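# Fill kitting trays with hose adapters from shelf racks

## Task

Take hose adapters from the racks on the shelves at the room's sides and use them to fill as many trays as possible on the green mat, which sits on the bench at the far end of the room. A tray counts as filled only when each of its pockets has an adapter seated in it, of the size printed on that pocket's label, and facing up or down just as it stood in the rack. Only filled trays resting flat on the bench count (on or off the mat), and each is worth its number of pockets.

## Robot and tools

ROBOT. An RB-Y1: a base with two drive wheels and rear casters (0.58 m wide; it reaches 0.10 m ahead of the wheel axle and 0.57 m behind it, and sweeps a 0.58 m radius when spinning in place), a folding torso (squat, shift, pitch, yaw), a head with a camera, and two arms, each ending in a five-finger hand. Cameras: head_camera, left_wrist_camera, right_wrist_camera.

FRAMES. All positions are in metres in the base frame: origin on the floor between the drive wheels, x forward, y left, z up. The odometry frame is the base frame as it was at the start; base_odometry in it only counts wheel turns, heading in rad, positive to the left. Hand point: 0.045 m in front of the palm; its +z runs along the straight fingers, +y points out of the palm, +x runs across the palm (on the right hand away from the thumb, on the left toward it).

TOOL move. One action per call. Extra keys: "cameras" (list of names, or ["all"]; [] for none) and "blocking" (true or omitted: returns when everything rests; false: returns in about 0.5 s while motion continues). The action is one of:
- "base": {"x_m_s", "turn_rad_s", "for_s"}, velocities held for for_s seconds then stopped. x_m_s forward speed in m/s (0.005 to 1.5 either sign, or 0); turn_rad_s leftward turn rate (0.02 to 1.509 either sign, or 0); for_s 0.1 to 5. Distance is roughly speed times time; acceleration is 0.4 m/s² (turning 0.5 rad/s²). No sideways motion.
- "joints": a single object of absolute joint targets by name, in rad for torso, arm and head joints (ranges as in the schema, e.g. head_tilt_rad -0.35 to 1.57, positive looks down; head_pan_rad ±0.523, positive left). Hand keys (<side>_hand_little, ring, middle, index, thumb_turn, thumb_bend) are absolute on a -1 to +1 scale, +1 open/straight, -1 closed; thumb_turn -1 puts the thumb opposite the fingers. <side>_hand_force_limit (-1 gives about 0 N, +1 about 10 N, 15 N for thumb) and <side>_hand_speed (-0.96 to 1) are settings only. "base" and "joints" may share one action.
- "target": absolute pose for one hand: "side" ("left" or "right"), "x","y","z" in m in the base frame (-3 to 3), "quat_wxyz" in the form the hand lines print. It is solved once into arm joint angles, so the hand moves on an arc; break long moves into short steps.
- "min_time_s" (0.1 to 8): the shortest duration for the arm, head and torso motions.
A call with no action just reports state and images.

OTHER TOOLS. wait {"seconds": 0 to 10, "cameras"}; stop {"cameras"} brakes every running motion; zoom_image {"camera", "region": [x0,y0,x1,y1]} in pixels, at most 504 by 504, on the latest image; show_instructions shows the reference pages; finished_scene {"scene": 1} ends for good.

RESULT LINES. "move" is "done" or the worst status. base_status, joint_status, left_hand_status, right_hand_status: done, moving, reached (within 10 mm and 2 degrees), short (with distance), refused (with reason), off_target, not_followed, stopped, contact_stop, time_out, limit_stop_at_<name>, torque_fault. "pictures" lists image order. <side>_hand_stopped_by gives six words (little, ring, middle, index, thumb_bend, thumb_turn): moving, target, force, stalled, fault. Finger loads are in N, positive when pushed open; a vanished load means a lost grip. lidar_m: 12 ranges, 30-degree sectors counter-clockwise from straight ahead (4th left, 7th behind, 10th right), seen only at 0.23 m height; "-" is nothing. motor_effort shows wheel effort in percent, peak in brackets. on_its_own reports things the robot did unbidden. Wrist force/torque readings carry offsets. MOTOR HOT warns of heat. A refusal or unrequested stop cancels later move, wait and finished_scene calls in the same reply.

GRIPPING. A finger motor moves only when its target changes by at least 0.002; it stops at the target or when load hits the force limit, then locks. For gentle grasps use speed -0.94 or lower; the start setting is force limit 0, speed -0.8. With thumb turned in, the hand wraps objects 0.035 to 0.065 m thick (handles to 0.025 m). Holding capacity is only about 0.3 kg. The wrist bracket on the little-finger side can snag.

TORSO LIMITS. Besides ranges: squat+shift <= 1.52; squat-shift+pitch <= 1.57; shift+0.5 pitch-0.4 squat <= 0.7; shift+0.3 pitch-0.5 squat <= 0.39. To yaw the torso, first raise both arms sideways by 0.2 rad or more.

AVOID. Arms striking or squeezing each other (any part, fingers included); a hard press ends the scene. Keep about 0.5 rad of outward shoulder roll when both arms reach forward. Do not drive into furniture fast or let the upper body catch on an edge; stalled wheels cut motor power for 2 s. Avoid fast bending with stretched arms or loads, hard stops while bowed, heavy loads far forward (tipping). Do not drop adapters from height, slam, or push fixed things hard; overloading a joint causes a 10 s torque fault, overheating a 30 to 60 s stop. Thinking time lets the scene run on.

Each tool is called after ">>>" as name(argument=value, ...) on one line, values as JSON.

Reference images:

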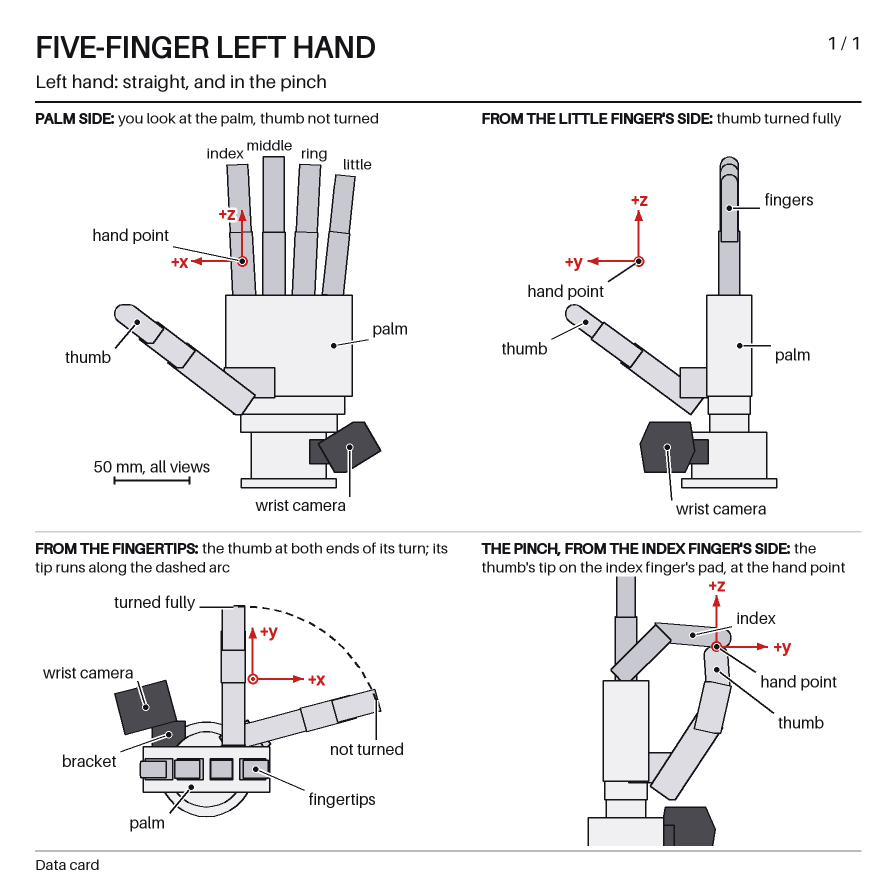

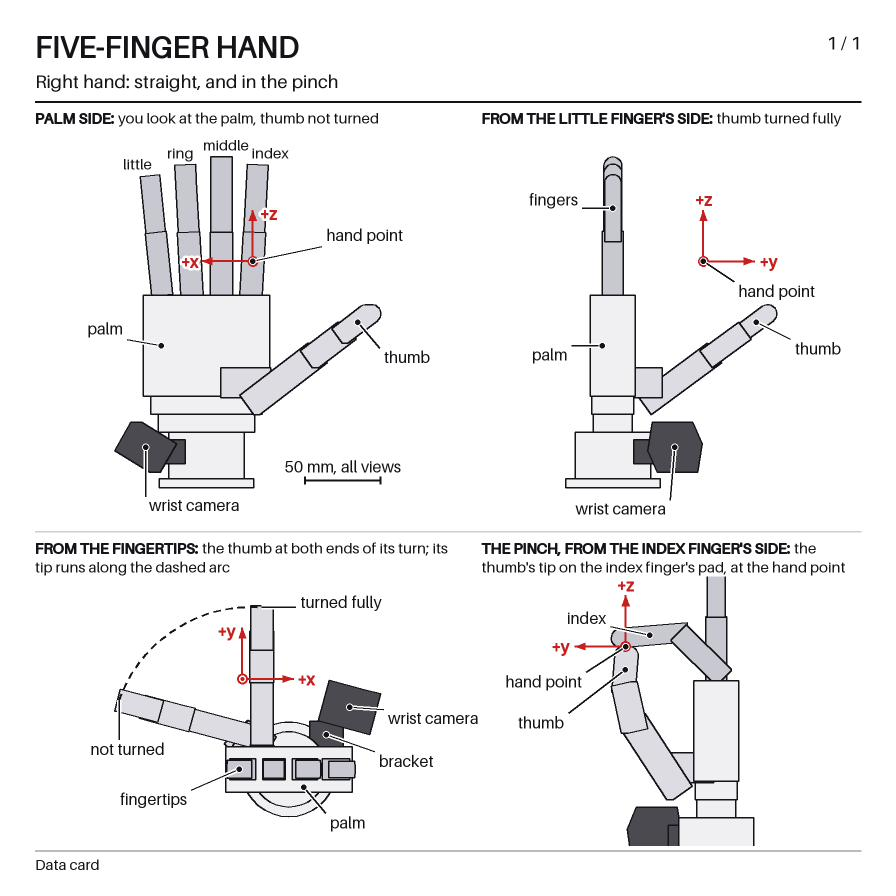

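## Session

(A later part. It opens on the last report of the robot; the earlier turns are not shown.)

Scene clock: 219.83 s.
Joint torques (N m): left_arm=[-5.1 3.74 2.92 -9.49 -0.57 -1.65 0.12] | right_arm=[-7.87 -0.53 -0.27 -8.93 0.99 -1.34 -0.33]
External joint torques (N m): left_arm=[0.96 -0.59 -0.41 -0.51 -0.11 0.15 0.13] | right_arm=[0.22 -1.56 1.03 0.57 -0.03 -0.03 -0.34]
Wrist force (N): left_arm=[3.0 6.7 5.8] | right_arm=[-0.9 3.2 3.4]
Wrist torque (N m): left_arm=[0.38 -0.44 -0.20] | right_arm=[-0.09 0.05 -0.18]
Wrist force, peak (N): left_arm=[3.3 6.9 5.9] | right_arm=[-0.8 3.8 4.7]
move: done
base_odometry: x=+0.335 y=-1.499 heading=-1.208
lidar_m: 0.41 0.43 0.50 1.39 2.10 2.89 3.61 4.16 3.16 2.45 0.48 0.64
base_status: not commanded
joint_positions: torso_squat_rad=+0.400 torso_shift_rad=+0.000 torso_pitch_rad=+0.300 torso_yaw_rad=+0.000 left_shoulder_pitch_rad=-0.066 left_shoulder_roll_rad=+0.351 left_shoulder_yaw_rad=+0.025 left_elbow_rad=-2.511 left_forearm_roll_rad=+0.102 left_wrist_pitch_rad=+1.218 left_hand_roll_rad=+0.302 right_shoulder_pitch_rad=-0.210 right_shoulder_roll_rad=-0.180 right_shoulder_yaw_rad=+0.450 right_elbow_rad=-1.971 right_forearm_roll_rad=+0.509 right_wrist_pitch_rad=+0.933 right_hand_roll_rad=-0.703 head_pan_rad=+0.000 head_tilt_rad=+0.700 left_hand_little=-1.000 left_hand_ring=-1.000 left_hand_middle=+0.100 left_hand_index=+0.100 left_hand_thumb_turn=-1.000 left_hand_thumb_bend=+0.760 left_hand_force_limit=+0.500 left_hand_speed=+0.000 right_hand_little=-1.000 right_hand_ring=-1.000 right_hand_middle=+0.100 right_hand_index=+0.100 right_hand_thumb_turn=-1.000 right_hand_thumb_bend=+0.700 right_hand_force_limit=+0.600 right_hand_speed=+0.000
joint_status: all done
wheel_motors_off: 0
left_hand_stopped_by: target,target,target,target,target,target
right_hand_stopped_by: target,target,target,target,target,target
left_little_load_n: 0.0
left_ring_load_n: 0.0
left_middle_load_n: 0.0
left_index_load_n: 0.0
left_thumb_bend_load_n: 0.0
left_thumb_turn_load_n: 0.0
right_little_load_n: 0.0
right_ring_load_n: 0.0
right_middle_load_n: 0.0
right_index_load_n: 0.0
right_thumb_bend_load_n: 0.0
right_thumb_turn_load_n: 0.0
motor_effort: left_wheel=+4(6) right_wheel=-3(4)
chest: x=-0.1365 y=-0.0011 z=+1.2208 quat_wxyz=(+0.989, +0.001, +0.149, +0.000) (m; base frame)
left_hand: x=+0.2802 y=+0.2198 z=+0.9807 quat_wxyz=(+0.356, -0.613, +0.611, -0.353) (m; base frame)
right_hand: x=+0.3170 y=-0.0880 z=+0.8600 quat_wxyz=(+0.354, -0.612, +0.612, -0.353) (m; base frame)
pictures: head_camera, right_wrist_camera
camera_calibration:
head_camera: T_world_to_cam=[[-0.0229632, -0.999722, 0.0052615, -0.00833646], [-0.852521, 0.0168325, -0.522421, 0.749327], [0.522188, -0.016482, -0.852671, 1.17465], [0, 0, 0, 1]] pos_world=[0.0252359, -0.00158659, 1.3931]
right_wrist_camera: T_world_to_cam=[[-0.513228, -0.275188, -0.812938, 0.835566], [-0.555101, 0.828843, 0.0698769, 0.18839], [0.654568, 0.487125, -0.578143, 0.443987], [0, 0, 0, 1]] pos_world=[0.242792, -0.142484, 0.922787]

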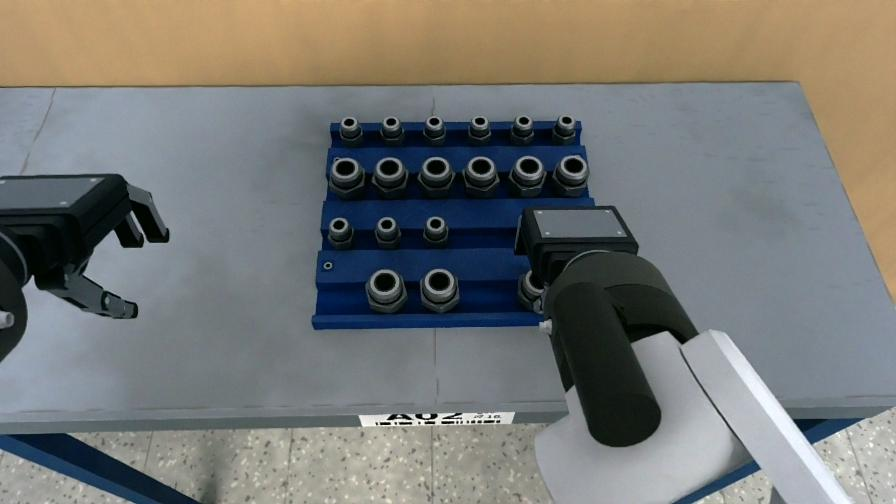

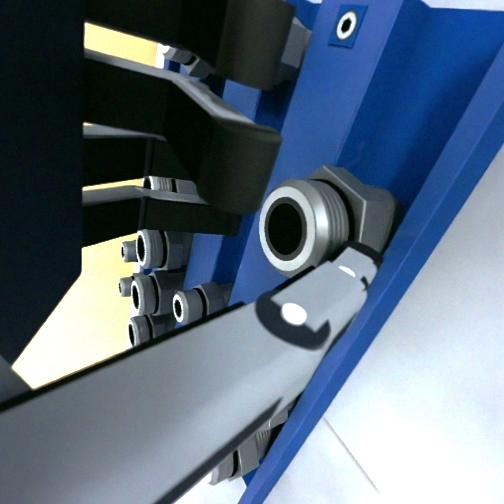

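>>> move(joints={"right_hand_speed": -0.9, "right_hand_force_limit": 0.5, "right_hand_index": -0.6, "right_hand_middle": -0.6})

>>> move(target={"side": "right", "x": 0.316, "y": -0.10, "z": 0.93, "quat_wxyz": [0.3536, -0.6124, 0.6124, -0.3536]}, min_time_s=1.0)

>>> move(joints={"right_shoulder_pitch_rad": -0.073, "right_shoulder_roll_rad": -0.509, "right_shoulder_yaw_rad": 0.052, "right_elbow_rad": -2.513, "right_forearm_roll_rad": -0.069, "right_wrist_pitch_rad": 1.21, "right_hand_roll_rad": -0.483}, min_time_s=1.2)

>>> move(target={"side": "left", "x": 0.326, "y": 0.036, "z": 0.94, "quat_wxyz": [0.3536, -0.6124, 0.6124, -0.3536]}, min_time_s=1.3)

>>> move(target={"side": "left", "x": 0.326, "y": 0.034, "z": 0.870, "quat_wxyz": [0.3536, -0.6124, 0.6124, -0.3536]}, min_time_s=1.0)

>>> move(joints={"left_hand_thumb_bend": 0.7}, cameras=["head_camera", "left_wrist_camera", "right_wrist_camera"])

>>> zoom_image(camera="left_wrist_camera", region=[50, 80, 350, 380])

>>> zoom_image(camera="head_camera", region=[640, 180, 780, 320])

Scene clock: 223.27 s.
Joint torques (N m): left_arm=[-4.75 3.86 2.59 -9.12 -0.44 -1.61 0.14] | right_arm=[-7.64 -0.37 -0.44 -8.12 0.72 -0.69 -0.35]
External joint torques (N m): left_arm=[1.32 -0.47 -0.75 -0.15 0.02 0.19 0.15] | right_arm=[0.44 -1.4 0.85 1.38 -0.29 0.62 -0.35]
Wrist force (N): left_arm=[3.0 6.7 5.8] | right_arm=[-1.9 -0.9 4.4]
Wrist torque (N m): left_arm=[0.38 -0.44 -0.19] | right_arm=[-0.19 0.08 -0.28]
Wrist force, peak (N): left_arm=[3.1 7.0 6.0] | right_arm=[-0.6 4.0 4.6]
move: off_target
base_odometry: x=+0.335 y=-1.499 heading=-1.208
lidar_m: 0.42 0.44 0.50 1.39 2.11 2.88 3.60 4.18 3.15 2.44 0.47 0.65
base_status: not commanded
joint_positions: torso_squat_rad=+0.400 torso_shift_rad=+0.000 torso_pitch_rad=+0.300 torso_yaw_rad=+0.000 left_shoulder_pitch_rad=-0.066 left_shoulder_roll_rad=+0.351 left_shoulder_yaw_rad=+0.025 left_elbow_rad=-2.511 left_forearm_roll_rad=+0.102 left_wrist_pitch_rad=+1.218 left_hand_roll_rad=+0.302 right_shoulder_pitch_rad=-0.210 right_shoulder_roll_rad=-0.180 right_shoulder_yaw_rad=+0.450 right_elbow_rad=-1.971 right_forearm_roll_rad=+0.509 right_wrist_pitch_rad=+0.932 right_hand_roll_rad=-0.703 head_pan_rad=+0.000 head_tilt_rad=+0.700 left_hand_little=-1.000 left_hand_ring=-1.000 left_hand_middle=+0.100 left_hand_index=+0.100 left_hand_thumb_turn=-1.000 left_hand_thumb_bend=+0.760 left_hand_force_limit=+0.500 left_hand_speed=+0.000 right_hand_little=-1.000 right_hand_ring=-1.000 right_hand_middle=-0.129 right_hand_index=-0.223 right_hand_thumb_turn=-1.000 right_hand_thumb_bend=+0.703 right_hand_force_limit=+0.500 right_hand_speed=-0.900
joint_status: right_hand_middle off_target (ended at -0.129, target -0.600); right_hand_index off_target (ended at -0.223, target -0.600); the others done
wheel_motors_off: 0
left_hand_stopped_by: target,target,target,target,target,target
right_hand_stopped_by: target,target,force,force,target,target
left_little_load_n: 0.0
left_ring_load_n: 0.0
left_middle_load_n: 0.0
left_index_load_n: 0.0
left_thumb_bend_load_n: 0.0
left_thumb_turn_load_n: 0.0
right_little_load_n: 0.0
right_ring_load_n: 0.0
right_middle_load_n: 4.5
right_index_load_n: 7.5
right_thumb_bend_load_n: 10.5
right_thumb_turn_load_n: -1.5
motor_effort: left_wheel=+6(7) right_wheel=-4(4)
chest: x=-0.1365 y=-0.0011 z=+1.2208 quat_wxyz=(+0.989, +0.001, +0.149, +0.000) (m; base frame)
left_hand: x=+0.2802 y=+0.2198 z=+0.9807 quat_wxyz=(+0.356, -0.613, +0.611, -0.353) (m; base frame)
right_hand: x=+0.3171 y=-0.0879 z=+0.8602 quat_wxyz=(+0.354, -0.612, +0.612, -0.353) (m; base frame)
pictures: none

Scene clock: 224.60 s.
Joint torques (N m): left_arm=[-4.96 4.25 2.7 -8.9 -0.53 -1.45 0.31] | right_arm=[-10.2 -1 -2.21 -9.17 0.96 -1.64 -0.06]
External joint torques (N m): left_arm=[1.11 -0.08 -0.64 0.07 -0.07 0.35 0.32] | right_arm=[-1.69 -1.32 -0.6 -0.21 0.01 -0.18 -0.07]
Wrist force (N): left_arm=[3.2 6.9 5.7] | right_arm=[-1.2 5.3 4.8]
Wrist torque (N m): left_arm=[0.39 -0.46 -0.18] | right_arm=[0.00 0.07 0.02]
Wrist force, peak (N): left_arm=[3.2 6.9 6.1] | right_arm=[-0.5 5.8 7.3]
move: done
base_odometry: x=+0.335 y=-1.499 heading=-1.208
lidar_m: 0.41 0.43 0.49 1.39 2.11 2.89 3.61 4.16 3.16 2.44 0.47 0.65
base_status: not commanded
joint_positions: torso_squat_rad=+0.400 torso_shift_rad=+0.000 torso_pitch_rad=+0.300 torso_yaw_rad=+0.000 left_shoulder_pitch_rad=-0.066 left_shoulder_roll_rad=+0.351 left_shoulder_yaw_rad=+0.025 left_elbow_rad=-2.511 left_forearm_roll_rad=+0.102 left_wrist_pitch_rad=+1.218 left_hand_roll_rad=+0.302 right_shoulder_pitch_rad=-0.262 right_shoulder_roll_rad=-0.199 right_shoulder_yaw_rad=+0.399 right_elbow_rad=-2.206 right_forearm_roll_rad=+0.376 right_wrist_pitch_rad=+1.173 right_hand_roll_rad=-0.549 head_pan_rad=+0.000 head_tilt_rad=+0.700 left_hand_little=-1.000 left_hand_ring=-1.000 left_hand_middle=+0.100 left_hand_index=+0.100 left_hand_thumb_turn=-1.000 left_hand_thumb_bend=+0.760 left_hand_force_limit=+0.500 left_hand_speed=+0.000 right_hand_little=-1.000 right_hand_ring=-1.000 right_hand_middle=-0.129 right_hand_index=-0.223 right_hand_thumb_turn=-1.000 right_hand_thumb_bend=+0.704 right_hand_force_limit=+0.500 right_hand_speed=-0.900
joint_status: all done
wheel_motors_off: 0
left_hand_stopped_by: target,target,target,target,target,target
right_hand_stopped_by: target,target,force,force,target,target
left_little_load_n: 0.0
left_ring_load_n: 0.0
left_middle_load_n: 0.0
left_index_load_n: 0.0
left_thumb_bend_load_n: 0.0
left_thumb_turn_load_n: 0.0
right_little_load_n: 0.0
right_ring_load_n: 0.0
right_middle_load_n: 4.5
right_index_load_n: 7.0
right_thumb_bend_load_n: 11.5
right_thumb_turn_load_n: -1.0
motor_effort: left_wheel=+6(7) right_wheel=-3(4)
chest: x=-0.1365 y=-0.0011 z=+1.2208 quat_wxyz=(+0.989, +0.001, +0.149, +0.000) (m; base frame)
left_hand: x=+0.2802 y=+0.2198 z=+0.9807 quat_wxyz=(+0.356, -0.613, +0.611, -0.353) (m; base frame)
right_hand: x=+0.3158 y=-0.0999 z=+0.9297 quat_wxyz=(+0.353, -0.612, +0.612, -0.353) (m; base frame)
right_hand_status: reached (checked arc, planned for 1.0 s): 0 mm and 0.0 deg off.
pictures: none

Scene clock: 226.10 s.
Joint torques (N m): left_arm=[-4.93 3.74 3.01 -9.41 -0.63 -1.69 0.15] | right_arm=[-6.12 -7.05 -4.97 -8.15 1.02 -1.57 -0.01]
External joint torques (N m): left_arm=[1.13 -0.59 -0.33 -0.44 -0.17 0.11 0.16] | right_arm=[-0.65 -1.37 -0.73 -0.31 0.15 -0.06 -0.02]
Wrist force (N): left_arm=[2.9 6.8 5.9] | right_arm=[-0.8 4.8 5.3]
Wrist torque (N m): left_arm=[0.37 -0.43 -0.20] | right_arm=[-0.14 -0.05 0.01]
Wrist force, peak (N): left_arm=[3.2 7.0 6.0] | right_arm=[-0.8 6.0 5.9]
move: done
base_odometry: x=+0.335 y=-1.499 heading=-1.208
lidar_m: 0.41 0.43 0.50 1.40 2.11 2.89 3.61 4.17 3.17 2.44 0.47 0.65
base_status: not commanded
joint_positions: torso_squat_rad=+0.400 torso_shift_rad=+0.000 torso_pitch_rad=+0.300 torso_yaw_rad=+0.000 left_shoulder_pitch_rad=-0.066 left_shoulder_roll_rad=+0.351 left_shoulder_yaw_rad=+0.025 left_elbow_rad=-2.511 left_forearm_roll_rad=+0.102 left_wrist_pitch_rad=+1.218 left_hand_roll_rad=+0.302 right_shoulder_pitch_rad=-0.073 right_shoulder_roll_rad=-0.509 right_shoulder_yaw_rad=+0.052 right_elbow_rad=-2.513 right_forearm_roll_rad=-0.069 right_wrist_pitch_rad=+1.210 right_hand_roll_rad=-0.483 head_pan_rad=+0.000 head_tilt_rad=+0.700 left_hand_little=-1.000 left_hand_ring=-1.000 left_hand_middle=+0.100 left_hand_index=+0.100 left_hand_thumb_turn=-1.000 left_hand_thumb_bend=+0.760 left_hand_force_limit=+0.500 left_hand_speed=+0.000 right_hand_little=-1.000 right_hand_ring=-1.000 right_hand_middle=-0.129 right_hand_index=-0.223 right_hand_thumb_turn=-1.000 right_hand_thumb_bend=+0.704 right_hand_force_limit=+0.500 right_hand_speed=-0.900
joint_status: all done
wheel_motors_off: 0
left_hand_stopped_by: target,target,target,target,target,target
right_hand_stopped_by: target,target,force,force,target,target
left_little_load_n: 0.0
left_ring_load_n: 0.0
left_middle_load_n: 0.0
left_index_load_n: 0.0
left_thumb_bend_load_n: 0.0
left_thumb_turn_load_n: 0.0
right_little_load_n: 0.0
right_ring_load_n: 0.0
right_middle_load_n: 4.5
right_index_load_n: 6.5
right_thumb_bend_load_n: 11.5
right_thumb_turn_load_n: -1.0
motor_effort: left_wheel=+5(9) right_wheel=-4(5)
chest: x=-0.1365 y=-0.0011 z=+1.2208 quat_wxyz=(+0.989, +0.001, +0.149, +0.000) (m; base frame)
left_hand: x=+0.2802 y=+0.2198 z=+0.9807 quat_wxyz=(+0.356, -0.613, +0.611, -0.353) (m; base frame)
right_hand: x=+0.2800 y=-0.2191 z=+0.9799 quat_wxyz=(+0.353, -0.611, +0.613, -0.355) (m; base frame)
pictures: none

Scene clock: 227.73 s.
Joint torques (N m): left_arm=[-9.31 -3.75 -0.55 -9.03 -1.01 -1.36 0.24] | right_arm=[-6.27 -7.13 -4.95 -8.1 0.97 -1.62 0.06]
External joint torques (N m): left_arm=[1.26 0.7 -0.52 0.83 -0.21 0.27 0.25] | right_arm=[-0.8 -1.45 -0.72 -0.25 0.09 -0.1 0.06]
Wrist force (N): left_arm=[3.2 6.9 6.2] | right_arm=[-0.4 4.7 4.9]
Wrist torque (N m): left_arm=[0.35 -0.42 -0.19] | right_arm=[-0.14 -0.10 0.00]
Wrist force, peak (N): left_arm=[3.3 7.1 6.4] | right_arm=[0.0 6.2 5.2]
move: done
base_odometry: x=+0.335 y=-1.499 heading=-1.208
lidar_m: 0.41 0.43 0.49 1.41 2.09 2.88 3.61 4.16 3.16 2.45 0.46 0.65
base_status: not commanded
joint_positions: torso_squat_rad=+0.400 torso_shift_rad=+0.000 torso_pitch_rad=+0.300 torso_yaw_rad=+0.000 left_shoulder_pitch_rad=-0.351 left_shoulder_roll_rad=+0.000 left_shoulder_yaw_rad=-0.467 left_elbow_rad=-2.088 left_forearm_roll_rad=-0.536 left_wrist_pitch_rad=+1.209 left_hand_roll_rad=+0.528 right_shoulder_pitch_rad=-0.073 right_shoulder_roll_rad=-0.509 right_shoulder_yaw_rad=+0.052 right_elbow_rad=-2.513 right_forearm_roll_rad=-0.069 right_wrist_pitch_rad=+1.210 right_hand_roll_rad=-0.483 head_pan_rad=+0.000 head_tilt_rad=+0.700 left_hand_little=-1.000 left_hand_ring=-1.000 left_hand_middle=+0.100 left_hand_index=+0.100 left_hand_thumb_turn=-1.000 left_hand_thumb_bend=+0.760 left_hand_force_limit=+0.500 left_hand_speed=+0.000 right_hand_little=-1.000 right_hand_ring=-1.000 right_hand_middle=-0.129 right_hand_index=-0.223 right_hand_thumb_turn=-1.000 right_hand_thumb_bend=+0.704 right_hand_force_limit=+0.500 right_hand_speed=-0.900
joint_status: all done
wheel_motors_off: 0
left_hand_stopped_by: target,target,target,target,target,target
right_hand_stopped_by: target,target,force,force,target,target
left_little_load_n: 0.0
left_ring_load_n: 0.0
left_middle_load_n: 0.0
left_index_load_n: 0.0
left_thumb_bend_load_n: 0.0
left_thumb_turn_load_n: 0.0
right_little_load_n: 0.0
right_ring_load_n: 0.0
right_middle_load_n: 4.5
right_index_load_n: 6.5
right_thumb_bend_load_n: 11.5
right_thumb_turn_load_n: -1.0
motor_effort: left_wheel=+8(8) right_wheel=-3(4)
chest: x=-0.1365 y=-0.0011 z=+1.2208 quat_wxyz=(+0.989, +0.001, +0.149, +0.000) (m; base frame)
left_hand: x=+0.3260 y=+0.0361 z=+0.9403 quat_wxyz=(+0.354, -0.612, +0.612, -0.354) (m; base frame)
left_hand_status: reached (checked arc, planned for 1.3 s): 0 mm and 0.1 deg off.
right_hand: x=+0.2800 y=-0.2191 z=+0.9799 quat_wxyz=(+0.353, -0.611, +0.613, -0.355) (m; base frame)
pictures: none

Scene clock: 229.07 s.
Joint torques (N m): left_arm=[-7.16 -2.46 -1.1 -9.96 -1.13 -1.19 0.13] | right_arm=[-6.25 -7.35 -5.05 -8.03 1 -1.62 0.09]
External joint torques (N m): left_arm=[2.85 2.01 -1.15 0.54 -0.23 0.26 0.13] | right_arm=[-0.78 -1.67 -0.81 -0.18 0.13 -0.11 0.09]
Wrist force (N): left_arm=[3.4 6.7 5.9] | right_arm=[0.0 5.0 5.1]
Wrist torque (N m): left_arm=[0.35 -0.49 -0.17] | right_arm=[-0.11 -0.15 0.03]
Wrist force, peak (N): left_arm=[3.2 7.1 6.4] | right_arm=[-0.8 5.5 6.2]
move: done
base_odometry: x=+0.335 y=-1.499 heading=-1.208
lidar_m: 0.40 0.43 0.50 1.40 2.10 2.89 3.61 4.17 3.16 2.44 0.48 0.65
base_status: not commanded
joint_positions: torso_squat_rad=+0.400 torso_shift_rad=+0.000 torso_pitch_rad=+0.300 torso_yaw_rad=+0.000 left_shoulder_pitch_rad=-0.286 left_shoulder_roll_rad=+0.031 left_shoulder_yaw_rad=-0.494 left_elbow_rad=-1.881 left_forearm_roll_rad=-0.619 left_wrist_pitch_rad=+0.981 left_hand_roll_rad=+0.702 right_shoulder_pitch_rad=-0.073 right_shoulder_roll_rad=-0.509 right_shoulder_yaw_rad=+0.052 right_elbow_rad=-2.513 right_forearm_roll_rad=-0.069 right_wrist_pitch_rad=+1.210 right_hand_roll_rad=-0.483 head_pan_rad=+0.000 head_tilt_rad=+0.700 left_hand_little=-1.000 left_hand_ring=-1.000 left_hand_middle=+0.100 left_hand_index=+0.100 left_hand_thumb_turn=-1.000 left_hand_thumb_bend=+0.760 left_hand_force_limit=+0.500 left_hand_speed=+0.000 right_hand_little=-1.000 right_hand_ring=-1.000 right_hand_middle=-0.129 right_hand_index=-0.223 right_hand_thumb_turn=-1.000 right_hand_thumb_bend=+0.704 right_hand_force_limit=+0.500 right_hand_speed=-0.900
joint_status: all done
wheel_motors_off: 0
left_hand_stopped_by: target,target,target,target,target,target
right_hand_stopped_by: target,target,force,force,target,target
left_little_load_n: 0.0
left_ring_load_n: 0.0
left_middle_load_n: 0.0
left_index_load_n: 0.0
left_thumb_bend_load_n: 0.5
left_thumb_turn_load_n: 0.0
right_little_load_n: 0.0
right_ring_load_n: 0.0
right_middle_load_n: 4.5
right_index_load_n: 6.5
right_thumb_bend_load_n: 11.5
right_thumb_turn_load_n: -0.5
motor_effort: left_wheel=+6(9) right_wheel=-3(4)
chest: x=-0.1365 y=-0.0011 z=+1.2208 quat_wxyz=(+0.989, +0.001, +0.149, +0.000) (m; base frame)
left_hand: x=+0.3262 y=+0.0339 z=+0.8704 quat_wxyz=(+0.354, -0.612, +0.612, -0.354) (m; base frame)
left_hand_status: reached (checked arc, planned for 1.0 s): 0 mm and 0.0 deg off.
right_hand: x=+0.2800 y=-0.2191 z=+0.9799 quat_wxyz=(+0.353, -0.611, +0.613, -0.355) (m; base frame)
pictures: none

Scene clock: 229.60 s.
Joint torques (N m): left_arm=[-7.14 -2.89 -0.98 -9.91 -1.1 -1.41 0.28] | right_arm=[-6.22 -7.46 -5.26 -8.18 0.98 -1.66 0.02]
External joint torques (N m): left_arm=[2.87 1.58 -1.02 0.59 -0.2 0.04 0.29] | right_arm=[-0.75 -1.77 -1.03 -0.34 0.11 -0.14 0.01]
Wrist force (N): left_arm=[3.2 6.7 6.0] | right_arm=[-0.8 4.9 4.9]
Wrist torque (N m): left_arm=[0.36 -0.46 -0.17] | right_arm=[-0.14 0.02 0.00]
Wrist force, peak (N): left_arm=[3.3 7.2 6.0] | right_arm=[-0.9 6.0 5.5]
move: done
base_odometry: x=+0.335 y=-1.499 heading=-1.208
lidar_m: 0.42 0.42 0.50 1.40 2.10 2.89 3.60 4.16 3.16 2.44 0.46 0.66
base_status: not commanded
joint_positions: torso_squat_rad=+0.400 torso_shift_rad=+0.000 torso_pitch_rad=+0.300 torso_yaw_rad=+0.000 left_shoulder_pitch_rad=-0.286 left_shoulder_roll_rad=+0.031 left_shoulder_yaw_rad=-0.494 left_elbow_rad=-1.881 left_forearm_roll_rad=-0.619 left_wrist_pitch_rad=+0.981 left_hand_roll_rad=+0.702 right_shoulder_pitch_rad=-0.073 right_shoulder_roll_rad=-0.509 right_shoulder_yaw_rad=+0.052 right_elbow_rad=-2.513 right_forearm_roll_rad=-0.069 right_wrist_pitch_rad=+1.210 right_hand_roll_rad=-0.483 head_pan_rad=+0.000 head_tilt_rad=+0.700 left_hand_little=-1.000 left_hand_ring=-1.000 left_hand_middle=+0.100 left_hand_index=+0.100 left_hand_thumb_turn=-1.000 left_hand_thumb_bend=+0.700 left_hand_force_limit=+0.500 left_hand_speed=+0.000 right_hand_little=-1.000 right_hand_ring=-1.000 right_hand_middle=-0.129 right_hand_index=-0.223 right_hand_thumb_turn=-1.000 right_hand_thumb_bend=+0.704 right_hand_force_limit=+0.500 right_hand_speed=-0.900
joint_status: all done
wheel_motors_off: 0
left_hand_stopped_by: target,target,target,target,target,target
right_hand_stopped_by: target,target,force,force,target,target
left_little_load_n: 0.0
left_ring_load_n: 0.0
left_middle_load_n: 0.0
left_index_load_n: 0.0
left_thumb_bend_load_n: 0.0
left_thumb_turn_load_n: 0.0
right_little_load_n: 0.0
right_ring_load_n: 0.0
right_middle_load_n: 4.5
right_index_load_n: 6.5
right_thumb_bend_load_n: 11.5
right_thumb_turn_load_n: -1.0
motor_effort: left_wheel=+5(7) right_wheel=-3(5)
chest: x=-0.1365 y=-0.0011 z=+1.2208 quat_wxyz=(+0.989, +0.001, +0.149, +0.000) (m; base frame)
left_hand: x=+0.3262 y=+0.0339 z=+0.8704 quat_wxyz=(+0.354, -0.612, +0.612, -0.354) (m; base frame)
right_hand: x=+0.2800 y=-0.2191 z=+0.9799 quat_wxyz=(+0.353, -0.611, +0.613, -0.355) (m; base frame)
pictures: head_camera, left_wrist_camera, right_wrist_camera
camera_calibration:
head_camera: T_world_to_cam=[[-0.0229632, -0.999722, 0.0052615, -0.00833646], [-0.852521, 0.0168325, -0.522421, 0.749327], [0.522188, -0.016482, -0.852671, 1.17465], [0, 0, 0, 1]] pos_world=[0.0252359, -0.00158659, 1.3931]
left_wrist_camera: T_world_to_cam=[[0.490609, -0.220412, 0.843043, -0.883334], [-0.533268, -0.841099, 0.0904316, 0.123609], [0.68915, -0.493934, -0.53019, 0.363261], [0, 0, 0, 1]] pos_world=[0.248947, 0.0886967, 0.926107]
right_wrist_camera: T_world_to_cam=[[-0.51242, -0.275339, -0.813397, 0.878119], [-0.552793, 0.830615, 0.0670787, 0.270572], [0.65715, 0.484012, -0.577829, 0.599632], [0, 0, 0, 1]] pos_world=[0.205488, -0.27319, 1.04259]

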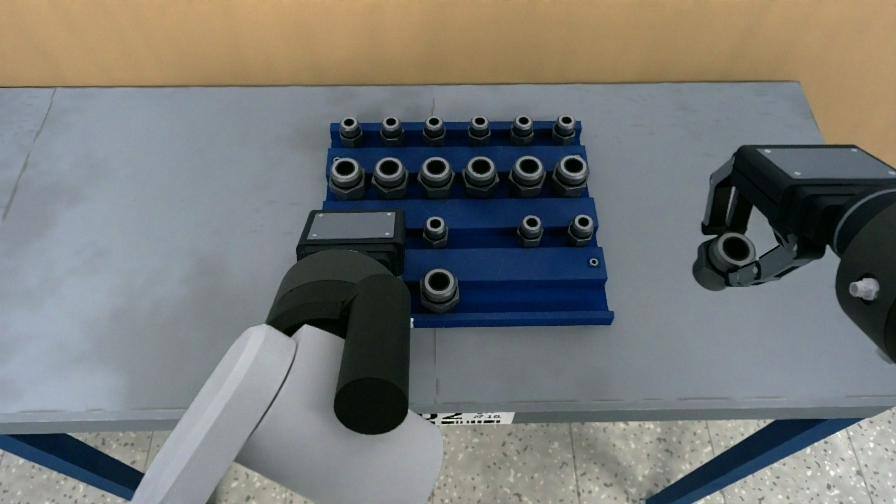

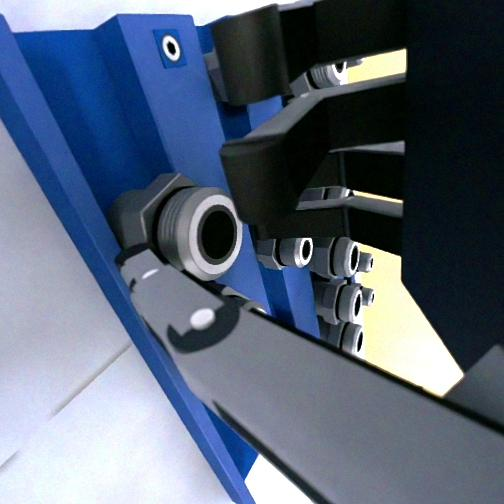

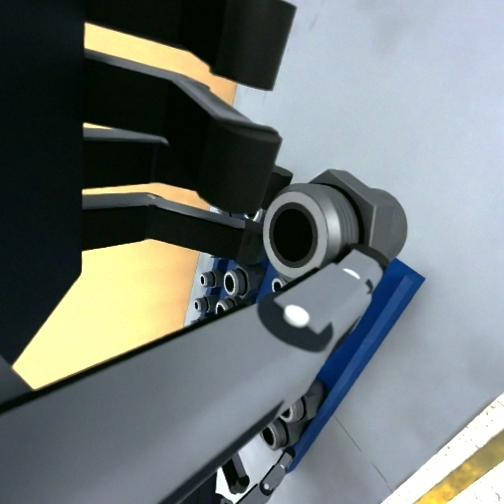

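Scaled by 1.680 from the camera's 504x504 image, which has a finer 720x720 frame.

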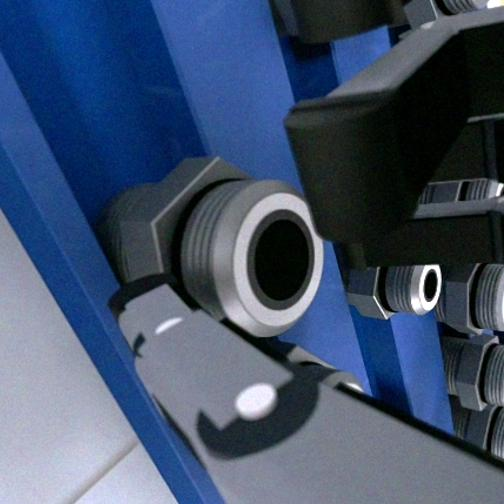

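Scaled by 3.600 from the camera's 896x504 image, which has a finer 1280x720 frame.

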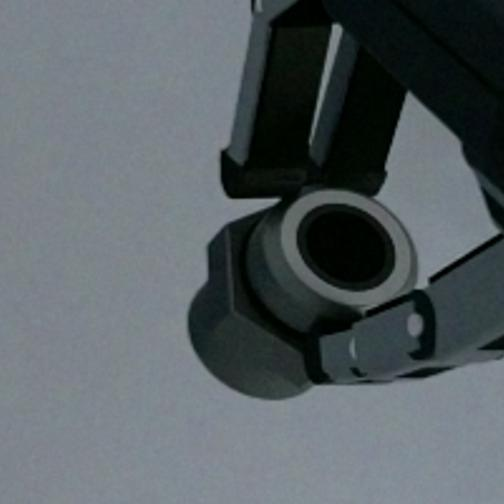

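>>> move(joints={"left_hand_speed": -0.9, "left_hand_force_limit": 0.5, "left_hand_index": -0.6, "left_hand_middle": -0.6})

>>> move(target={"side": "left", "x": 0.325, "y": 0.045, "z": 0.94, "quat_wxyz": [0.3536, -0.6124, 0.6124, -0.3536]}, min_time_s=1.0, cameras=["head_camera", "left_wrist_camera"])

>>> move(base={"x_m_s": -0.35, "for_s": 1.0}, joints={"left_shoulder_pitch_rad": -0.066, "left_shoulder_roll_rad": 0.351, "left_shoulder_yaw_rad": 0.025, "left_elbow_rad": -2.511, "left_forearm_roll_rad": 0.102, "left_wrist_pitch_rad": 1.218, "left_hand_roll_rad": 0.302, "torso_squat_rad": 0.1}, min_time_s=1.3)

>>> move(base={"turn_rad_s": -0.9, "for_s": 2.267})

>>> move(base={"x_m_s": 0.9, "for_s": 3.29})

>>> move(base={"turn_rad_s": 0.45, "for_s": 1.035})

Scene clock: 232.80 s.
Joint torques (N m): left_arm=[-7.18 -2.74 -1.56 -9.19 0 -0.14 0.29] | right_arm=[-6.46 -7.61 -4.96 -8.07 1.03 -1.73 0.13]
External joint torques (N m): left_arm=[2.82 1.73 -1.6 1.31 0.9 1.31 0.3] | right_arm=[-0.98 -1.92 -0.73 -0.22 0.16 -0.22 0.12]
Wrist force (N): left_arm=[1.9 0.7 9.7] | right_arm=[-1.1 5.1 5.0]
Wrist torque (N m): left_arm=[0.52 -0.41 -0.07] | right_arm=[-0.09 0.05 0.00]
Wrist force, peak (N): left_arm=[2.6 2.0 10.4] | right_arm=[-0.5 6.2 5.1]
move: off_target
base_odometry: x=+0.335 y=-1.499 heading=-1.208
lidar_m: 0.41 0.43 0.50 1.40 2.09 2.89 3.60 4.16 3.16 2.45 0.46 0.64
base_status: not commanded
joint_positions: torso_squat_rad=+0.400 torso_shift_rad=+0.000 torso_pitch_rad=+0.300 torso_yaw_rad=+0.000 left_shoulder_pitch_rad=-0.286 left_shoulder_roll_rad=+0.031 left_shoulder_yaw_rad=-0.494 left_elbow_rad=-1.882 left_forearm_roll_rad=-0.619 left_wrist_pitch_rad=+0.981 left_hand_roll_rad=+0.702 right_shoulder_pitch_rad=-0.073 right_shoulder_roll_rad=-0.509 right_shoulder_yaw_rad=+0.052 right_elbow_rad=-2.513 right_forearm_roll_rad=-0.069 right_wrist_pitch_rad=+1.210 right_hand_roll_rad=-0.483 head_pan_rad=+0.000 head_tilt_rad=+0.700 left_hand_little=-1.000 left_hand_ring=-1.000 left_hand_middle=-0.112 left_hand_index=-0.177 left_hand_thumb_turn=-1.000 left_hand_thumb_bend=+0.701 left_hand_force_limit=+0.500 left_hand_speed=-0.900 right_hand_little=-1.000 right_hand_ring=-1.000 right_hand_middle=-0.129 right_hand_index=-0.223 right_hand_thumb_turn=-1.000 right_hand_thumb_bend=+0.704 right_hand_force_limit=+0.500 right_hand_speed=-0.900
joint_status: left_hand_middle off_target (ended at -0.112, target -0.600); left_hand_index off_target (ended at -0.177, target -0.600); the others done
wheel_motors_off: 0
left_hand_stopped_by: target,target,force,force,target,target
right_hand_stopped_by: target,target,force,force,target,target
left_little_load_n: 0.0
left_ring_load_n: 0.0
left_middle_load_n: 3.0
left_index_load_n: 9.5
left_thumb_bend_load_n: 5.0
left_thumb_turn_load_n: -1.0
right_little_load_n: 0.0
right_ring_load_n: 0.0
right_middle_load_n: 4.5
right_index_load_n: 6.5
right_thumb_bend_load_n: 11.5
right_thumb_turn_load_n: -1.0
motor_effort: left_wheel=+5(8) right_wheel=-4(4)
chest: x=-0.1365 y=-0.0011 z=+1.2208 quat_wxyz=(+0.989, +0.001, +0.149, +0.000) (m; base frame)
left_hand: x=+0.3263 y=+0.0339 z=+0.8706 quat_wxyz=(+0.354, -0.612, +0.612, -0.354) (m; base frame)
right_hand: x=+0.2800 y=-0.2191 z=+0.9799 quat_wxyz=(+0.353, -0.611, +0.613, -0.355) (m; base frame)
pictures: none

Scene clock: 234.13 s.
Joint torques (N m): left_arm=[-11.04 -4.58 1.45 -11.28 -0.76 -1.52 -0.08] | right_arm=[-6.3 -7.7 -5.36 -8.16 1 -1.67 -0.02]
External joint torques (N m): left_arm=[-0.64 -0.54 1.34 -1.41 0.02 0.12 -0.07] | right_arm=[-0.83 -2.02 -1.12 -0.32 0.12 -0.16 -0.03]
Wrist force (N): left_arm=[3.2 8.6 7.0] | right_arm=[-0.7 5.7 4.7]
Wrist torque (N m): left_arm=[0.39 -0.46 -0.38] | right_arm=[0.05 0.03 -0.02]
Wrist force, peak (N): left_arm=[3.8 8.9 8.7] | right_arm=[-1.0 5.4 5.5]
move: done
base_odometry: x=+0.335 y=-1.499 heading=-1.208
lidar_m: 0.41 0.43 0.50 1.39 2.11 2.88 3.61 4.17 3.15 2.44 0.47 0.65
base_status: not commanded
joint_positions: torso_squat_rad=+0.400 torso_shift_rad=+0.000 torso_pitch_rad=+0.300 torso_yaw_rad=+0.000 left_shoulder_pitch_rad=-0.337 left_shoulder_roll_rad=+0.017 left_shoulder_yaw_rad=-0.453 left_elbow_rad=-2.109 left_forearm_roll_rad=-0.514 left_wrist_pitch_rad=+1.206 left_hand_roll_rad=+0.516 right_shoulder_pitch_rad=-0.073 right_shoulder_roll_rad=-0.509 right_shoulder_yaw_rad=+0.052 right_elbow_rad=-2.513 right_forearm_roll_rad=-0.069 right_wrist_pitch_rad=+1.210 right_hand_roll_rad=-0.483 head_pan_rad=+0.000 head_tilt_rad=+0.700 left_hand_little=-1.000 left_hand_ring=-1.000 left_hand_middle=-0.112 left_hand_index=-0.177 left_hand_thumb_turn=-1.000 left_hand_thumb_bend=+0.702 left_hand_force_limit=+0.500 left_hand_speed=-0.900 right_hand_little=-1.000 right_hand_ring=-1.000 right_hand_middle=-0.129 right_hand_index=-0.223 right_hand_thumb_turn=-1.000 right_hand_thumb_bend=+0.704 right_hand_force_limit=+0.500 right_hand_speed=-0.900
joint_status: all done
wheel_motors_off: 0
left_hand_stopped_by: target,target,force,force,target,target
right_hand_stopped_by: target,target,force,force,target,target
left_little_load_n: 0.0
left_ring_load_n: 0.0
left_middle_load_n: 3.0
left_index_load_n: 6.0
left_thumb_bend_load_n: 6.5
left_thumb_turn_load_n: -0.5
right_little_load_n: 0.0
right_ring_load_n: 0.0
right_middle_load_n: 4.5
right_index_load_n: 6.5
right_thumb_bend_load_n: 11.5
right_thumb_turn_load_n: -1.0
motor_effort: left_wheel=+6(8) right_wheel=-4(5)
chest: x=-0.1365 y=-0.0011 z=+1.2208 quat_wxyz=(+0.989, +0.001, +0.149, +0.000) (m; base frame)
left_hand: x=+0.3248 y=+0.0450 z=+0.9397 quat_wxyz=(+0.354, -0.612, +0.613, -0.353) (m; base frame)
left_hand_status: reached (checked arc, planned for 1.0 s): 0 mm and 0.0 deg off.
right_hand: x=+0.2800 y=-0.2191 z=+0.9799 quat_wxyz=(+0.353, -0.611, +0.613, -0.355) (m; base frame)
pictures: head_camera, left_wrist_camera
camera_calibration:
head_camera: T_world_to_cam=[[-0.0229632, -0.999722, 0.0052615, -0.00833646], [-0.852521, 0.0168325, -0.522421, 0.749327], [0.522188, -0.016482, -0.852671, 1.17465], [0, 0, 0, 1]] pos_world=[0.0252359, -0.00158659, 1.3931]
left_wrist_camera: T_world_to_cam=[[0.491174, -0.221243, 0.842496, -0.938372], [-0.533339, -0.841094, 0.0900612, 0.12627], [0.688693, -0.493572, -0.531121, 0.407447], [0, 0, 0, 1]] pos_world=[0.247643, 0.0997011, 0.995606]

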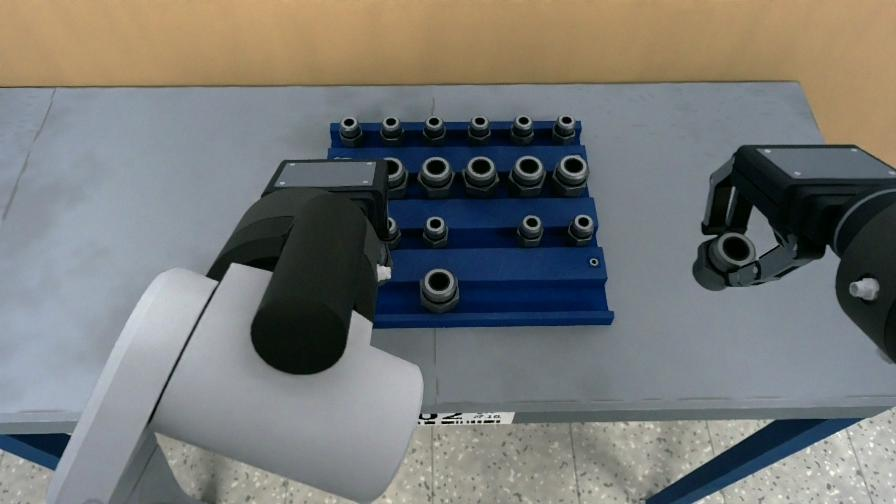

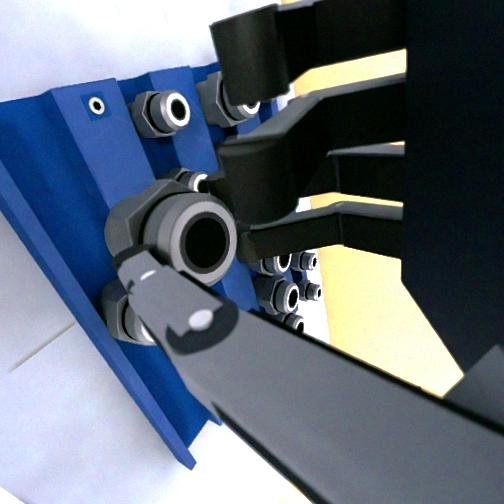

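Scene clock: 236.80 s.
Joint torques (N m): left_arm=[-5.08 5.2 4.8 -10.38 -0.55 -1.8 -0.04] | right_arm=[-6.57 -7.36 -4.71 -8.03 0.98 -1.76 0.15]
External joint torques (N m): left_arm=[0.98 0.88 1.47 -1.41 -0.1 0 -0.04] | right_arm=[-1.09 -1.68 -0.47 -0.19 0.11 -0.25 0.14]
Wrist force (N): left_arm=[3.2 8.5 7.2] | right_arm=[-0.6 5.1 5.4]
Wrist torque (N m): left_arm=[0.37 -0.42 -0.39] | right_arm=[-0.07 -0.03 0.01]
Wrist force, peak (N): left_arm=[3.4 9.0 8.2] | right_arm=[-0.7 6.4 5.4]
move: done
base_odometry: x=+0.211 y=-1.172 heading=-1.207
lidar_m: 0.76 0.72 1.10 2.02 2.11 2.89 3.26 3.80 3.15 3.04 1.38 0.70
base_status: done (sent for 1 of 1 s)
joint_positions: torso_squat_rad=+0.100 torso_shift_rad=+0.000 torso_pitch_rad=+0.300 torso_yaw_rad=+0.000 left_shoulder_pitch_rad=-0.066 left_shoulder_roll_rad=+0.351 left_shoulder_yaw_rad=+0.025 left_elbow_rad=-2.511 left_forearm_roll_rad=+0.102 left_wrist_pitch_rad=+1.218 left_hand_roll_rad=+0.302 right_shoulder_pitch_rad=-0.073 right_shoulder_roll_rad=-0.509 right_shoulder_yaw_rad=+0.052 right_elbow_rad=-2.513 right_forearm_roll_rad=-0.069 right_wrist_pitch_rad=+1.210 right_hand_roll_rad=-0.483 head_pan_rad=+0.000 head_tilt_rad=+0.700 left_hand_little=-1.000 left_hand_ring=-1.000 left_hand_middle=-0.112 left_hand_index=-0.177 left_hand_thumb_turn=-1.000 left_hand_thumb_bend=+0.702 left_hand_force_limit=+0.500 left_hand_speed=-0.900 right_hand_little=-1.000 right_hand_ring=-1.000 right_hand_middle=-0.129 right_hand_index=-0.223 right_hand_thumb_turn=-1.000 right_hand_thumb_bend=+0.704 right_hand_force_limit=+0.500 right_hand_speed=-0.900
joint_status: all done
wheel_motors_off: 0
left_hand_stopped_by: target,target,force,force,target,target
right_hand_stopped_by: target,target,force,force,target,target
left_little_load_n: 0.0
left_ring_load_n: 0.0
left_middle_load_n: 3.0
left_index_load_n: 6.0
left_thumb_bend_load_n: 6.5
left_thumb_turn_load_n: 0.0
right_little_load_n: 0.0
right_ring_load_n: 0.5
right_middle_load_n: 4.5
right_index_load_n: 6.5
right_thumb_bend_load_n: 11.5
right_thumb_turn_load_n: -1.0
motor_effort: left_wheel=+11(43) right_wheel=-6(20)
chest: x=-0.1365 y=-0.0012 z=+1.2726 quat_wxyz=(+0.989, +0.001, +0.149, +0.000) (m; base frame)
left_hand: x=+0.2801 y=+0.2196 z=+1.0323 quat_wxyz=(+0.356, -0.613, +0.611, -0.353) (m; base frame)
right_hand: x=+0.2799 y=-0.2191 z=+1.0316 quat_wxyz=(+0.353, -0.611, +0.613, -0.355) (m; base frame)
pictures: none

Scene clock: 241.20 s.
Joint torques (N m): left_arm=[-5.54 5.58 4.65 -10.21 -0.52 -1.96 -0.3] | right_arm=[-6.71 -7.26 -4.73 -7.91 0.98 -1.78 0.11]
External joint torques (N m): left_arm=[0.52 1.26 1.32 -1.24 -0.07 -0.16 -0.29] | right_arm=[-1.24 -1.58 -0.5 -0.06 0.11 -0.26 0.1]
Wrist force (N): left_arm=[3.0 8.6 7.1] | right_arm=[-1.1 5.3 5.3]
Wrist torque (N m): left_arm=[0.42 -0.39 -0.41] | right_arm=[-0.07 0.03 -0.03]
Wrist force, peak (N): left_arm=[3.3 8.7 7.2] | right_arm=[-0.6 5.6 6.3]
move: done
base_odometry: x=+0.211 y=-1.172 heading=+3.037
lidar_m: 3.10 3.04 1.32 0.70 0.77 0.72 1.19 2.03 2.15 3.12 3.25 3.86
base_status: done (sent for 2.27 of 2.27 s)
joint_positions: torso_squat_rad=+0.100 torso_shift_rad=+0.000 torso_pitch_rad=+0.300 torso_yaw_rad=+0.000 left_shoulder_pitch_rad=-0.066 left_shoulder_roll_rad=+0.351 left_shoulder_yaw_rad=+0.025 left_elbow_rad=-2.511 left_forearm_roll_rad=+0.102 left_wrist_pitch_rad=+1.218 left_hand_roll_rad=+0.302 right_shoulder_pitch_rad=-0.073 right_shoulder_roll_rad=-0.509 right_shoulder_yaw_rad=+0.052 right_elbow_rad=-2.513 right_forearm_roll_rad=-0.069 right_wrist_pitch_rad=+1.210 right_hand_roll_rad=-0.483 head_pan_rad=+0.000 head_tilt_rad=+0.700 left_hand_little=-1.000 left_hand_ring=-1.000 left_hand_middle=-0.112 left_hand_index=-0.177 left_hand_thumb_turn=-1.000 left_hand_thumb_bend=+0.702 left_hand_force_limit=+0.500 left_hand_speed=-0.900 right_hand_little=-1.000 right_hand_ring=-1.000 right_hand_middle=-0.129 right_hand_index=-0.223 right_hand_thumb_turn=-1.000 right_hand_thumb_bend=+0.704 right_hand_force_limit=+0.500 right_hand_speed=-0.900
joint_status: not commanded
wheel_motors_off: 0
left_hand_stopped_by: target,target,force,force,target,target
right_hand_stopped_by: target,target,force,force,target,target
left_little_load_n: 0.0
left_ring_load_n: 0.0
left_middle_load_n: 2.5
left_index_load_n: 5.5
left_thumb_bend_load_n: 6.5
left_thumb_turn_load_n: 0.0
right_little_load_n: 0.0
right_ring_load_n: 0.0
right_middle_load_n: 4.5
right_index_load_n: 6.5
right_thumb_bend_load_n: 11.5
right_thumb_turn_load_n: -0.5
motor_effort: left_wheel=+7(38) right_wheel=+3(20)
chest: x=-0.1365 y=-0.0012 z=+1.2726 quat_wxyz=(+0.989, +0.001, +0.149, +0.000) (m; base frame)
left_hand: x=+0.2801 y=+0.2196 z=+1.0323 quat_wxyz=(+0.356, -0.613, +0.611, -0.353) (m; base frame)
right_hand: x=+0.2799 y=-0.2192 z=+1.0316 quat_wxyz=(+0.353, -0.611, +0.613, -0.355) (m; base frame)
pictures: none

Scene clock: 246.87 s.
Joint torques (N m): left_arm=[-5.47 5.11 4.51 -10.23 -0.55 -1.78 0] | right_arm=[-6.26 -7.42 -5.01 -8.05 0.89 -1.71 0.09]
External joint torques (N m): left_arm=[0.58 0.79 1.17 -1.26 -0.09 0.02 0.01] | right_arm=[-0.78 -1.74 -0.77 -0.21 0.02 -0.2 0.09]
Wrist force (N): left_arm=[3.1 8.7 6.9] | right_arm=[-1.0 5.4 4.9]
Wrist torque (N m): left_arm=[0.43 -0.43 -0.40] | right_arm=[-0.02 0.04 0.00]
Wrist force, peak (N): left_arm=[3.1 8.6 7.7] | right_arm=[-1.5 5.3 6.2]
move: done
base_odometry: x=-2.742 y=-0.860 heading=+3.036
lidar_m: 0.39 0.37 0.40 0.57 2.29 2.43 2.90 4.69 2.92 2.38 1.20 0.51
base_status: done (sent for 3.3 of 3.3 s)
joint_positions: torso_squat_rad=+0.100 torso_shift_rad=+0.000 torso_pitch_rad=+0.300 torso_yaw_rad=+0.000 left_shoulder_pitch_rad=-0.066 left_shoulder_roll_rad=+0.351 left_shoulder_yaw_rad=+0.025 left_elbow_rad=-2.511 left_forearm_roll_rad=+0.102 left_wrist_pitch_rad=+1.218 left_hand_roll_rad=+0.302 right_shoulder_pitch_rad=-0.073 right_shoulder_roll_rad=-0.509 right_shoulder_yaw_rad=+0.052 right_elbow_rad=-2.513 right_forearm_roll_rad=-0.069 right_wrist_pitch_rad=+1.210 right_hand_roll_rad=-0.483 head_pan_rad=+0.000 head_tilt_rad=+0.700 left_hand_little=-1.000 left_hand_ring=-1.000 left_hand_middle=-0.112 left_hand_index=-0.177 left_hand_thumb_turn=-1.000 left_hand_thumb_bend=+0.702 left_hand_force_limit=+0.500 left_hand_speed=-0.900 right_hand_little=-1.000 right_hand_ring=-1.000 right_hand_middle=-0.129 right_hand_index=-0.223 right_hand_thumb_turn=-1.000 right_hand_thumb_bend=+0.704 right_hand_force_limit=+0.500 right_hand_speed=-0.900
joint_status: not commanded
wheel_motors_off: 0
left_hand_stopped_by: target,target,force,force,target,target
right_hand_stopped_by: target,target,force,force,target,target
left_little_load_n: 0.0
left_ring_load_n: 0.0
left_middle_load_n: 2.5
left_index_load_n: 6.0
left_thumb_bend_load_n: 6.5
left_thumb_turn_load_n: -0.5
right_little_load_n: 0.0
right_ring_load_n: 0.0
right_middle_load_n: 4.5
right_index_load_n: 6.5
right_thumb_bend_load_n: 11.5
right_thumb_turn_load_n: -1.0
motor_effort: left_wheel=-7(44) right_wheel=+4(28)
chest: x=-0.1365 y=-0.0012 z=+1.2726 quat_wxyz=(+0.989, +0.001, +0.150, +0.000) (m; base frame)
left_hand: x=+0.2801 y=+0.2196 z=+1.0322 quat_wxyz=(+0.356, -0.613, +0.611, -0.353) (m; base frame)
right_hand: x=+0.2800 y=-0.2191 z=+1.0316 quat_wxyz=(+0.353, -0.611, +0.613, -0.355) (m; base frame)
pictures: none

Scene clock: 249.13 s.
Joint torques (N m): left_arm=[-5.98 5.36 5.19 -10.17 -0.27 -1.89 0.01] | right_arm=[-6.24 -7.4 -4.99 -8.19 0.96 -1.78 -0.04]
External joint torques (N m): left_arm=[0.08 1.04 1.86 -1.19 0.19 -0.09 0.02] | right_arm=[-0.77 -1.72 -0.76 -0.34 0.09 -0.26 -0.05]
Wrist force (N): left_arm=[2.8 8.7 7.0] | right_arm=[-1.1 5.3 4.8]
Wrist torque (N m): left_arm=[0.40 -0.36 -0.41] | right_arm=[-0.04 0.05 -0.02]
Wrist force, peak (N): left_arm=[2.9 8.8 7.4] | right_arm=[-1.1 5.0 6.2]
move: done
base_odometry: x=-2.742 y=-0.860 heading=-2.783
lidar_m: 0.37 0.39 0.56 1.51 2.38 2.88 4.68 2.92 2.44 1.47 0.54 0.39
base_status: done (sent for 1.03 of 1.03 s)
joint_positions: torso_squat_rad=+0.100 torso_shift_rad=+0.000 torso_pitch_rad=+0.300 torso_yaw_rad=+0.000 left_shoulder_pitch_rad=-0.066 left_shoulder_roll_rad=+0.351 left_shoulder_yaw_rad=+0.025 left_elbow_rad=-2.511 left_forearm_roll_rad=+0.102 left_wrist_pitch_rad=+1.218 left_hand_roll_rad=+0.302 right_shoulder_pitch_rad=-0.073 right_shoulder_roll_rad=-0.509 right_shoulder_yaw_rad=+0.052 right_elbow_rad=-2.513 right_forearm_roll_rad=-0.069 right_wrist_pitch_rad=+1.210 right_hand_roll_rad=-0.483 head_pan_rad=+0.000 head_tilt_rad=+0.700 left_hand_little=-1.000 left_hand_ring=-1.000 left_hand_middle=-0.112 left_hand_index=-0.177 left_hand_thumb_turn=-1.000 left_hand_thumb_bend=+0.702 left_hand_force_limit=+0.500 left_hand_speed=-0.900 right_hand_little=-1.000 right_hand_ring=-1.000 right_hand_middle=-0.129 right_hand_index=-0.223 right_hand_thumb_turn=-1.000 right_hand_thumb_bend=+0.704 right_hand_force_limit=+0.500 right_hand_speed=-0.900
joint_status: not commanded
wheel_motors_off: 0
left_hand_stopped_by: target,target,force,force,target,target
right_hand_stopped_by: target,target,force,force,target,target
left_little_load_n: 0.0
left_ring_load_n: 0.0
left_middle_load_n: 2.5
left_index_load_n: 6.0
left_thumb_bend_load_n: 6.5
left_thumb_turn_load_n: 0.0
right_little_load_n: 0.0
right_ring_load_n: 0.0
right_middle_load_n: 4.5
right_index_load_n: 7.0
right_thumb_bend_load_n: 11.5
right_thumb_turn_load_n: -1.0
motor_effort: left_wheel=+5(36) right_wheel=+4(17)
chest: x=-0.1365 y=-0.0012 z=+1.2726 quat_wxyz=(+0.989, +0.001, +0.150, +0.000) (m; base frame)
left_hand: x=+0.2801 y=+0.2196 z=+1.0322 quat_wxyz=(+0.356, -0.613, +0.611, -0.353) (m; base frame)
right_hand: x=+0.2800 y=-0.2191 z=+1.0316 quat_wxyz=(+0.353, -0.612, +0.613, -0.355) (m; base frame)
pictures: none


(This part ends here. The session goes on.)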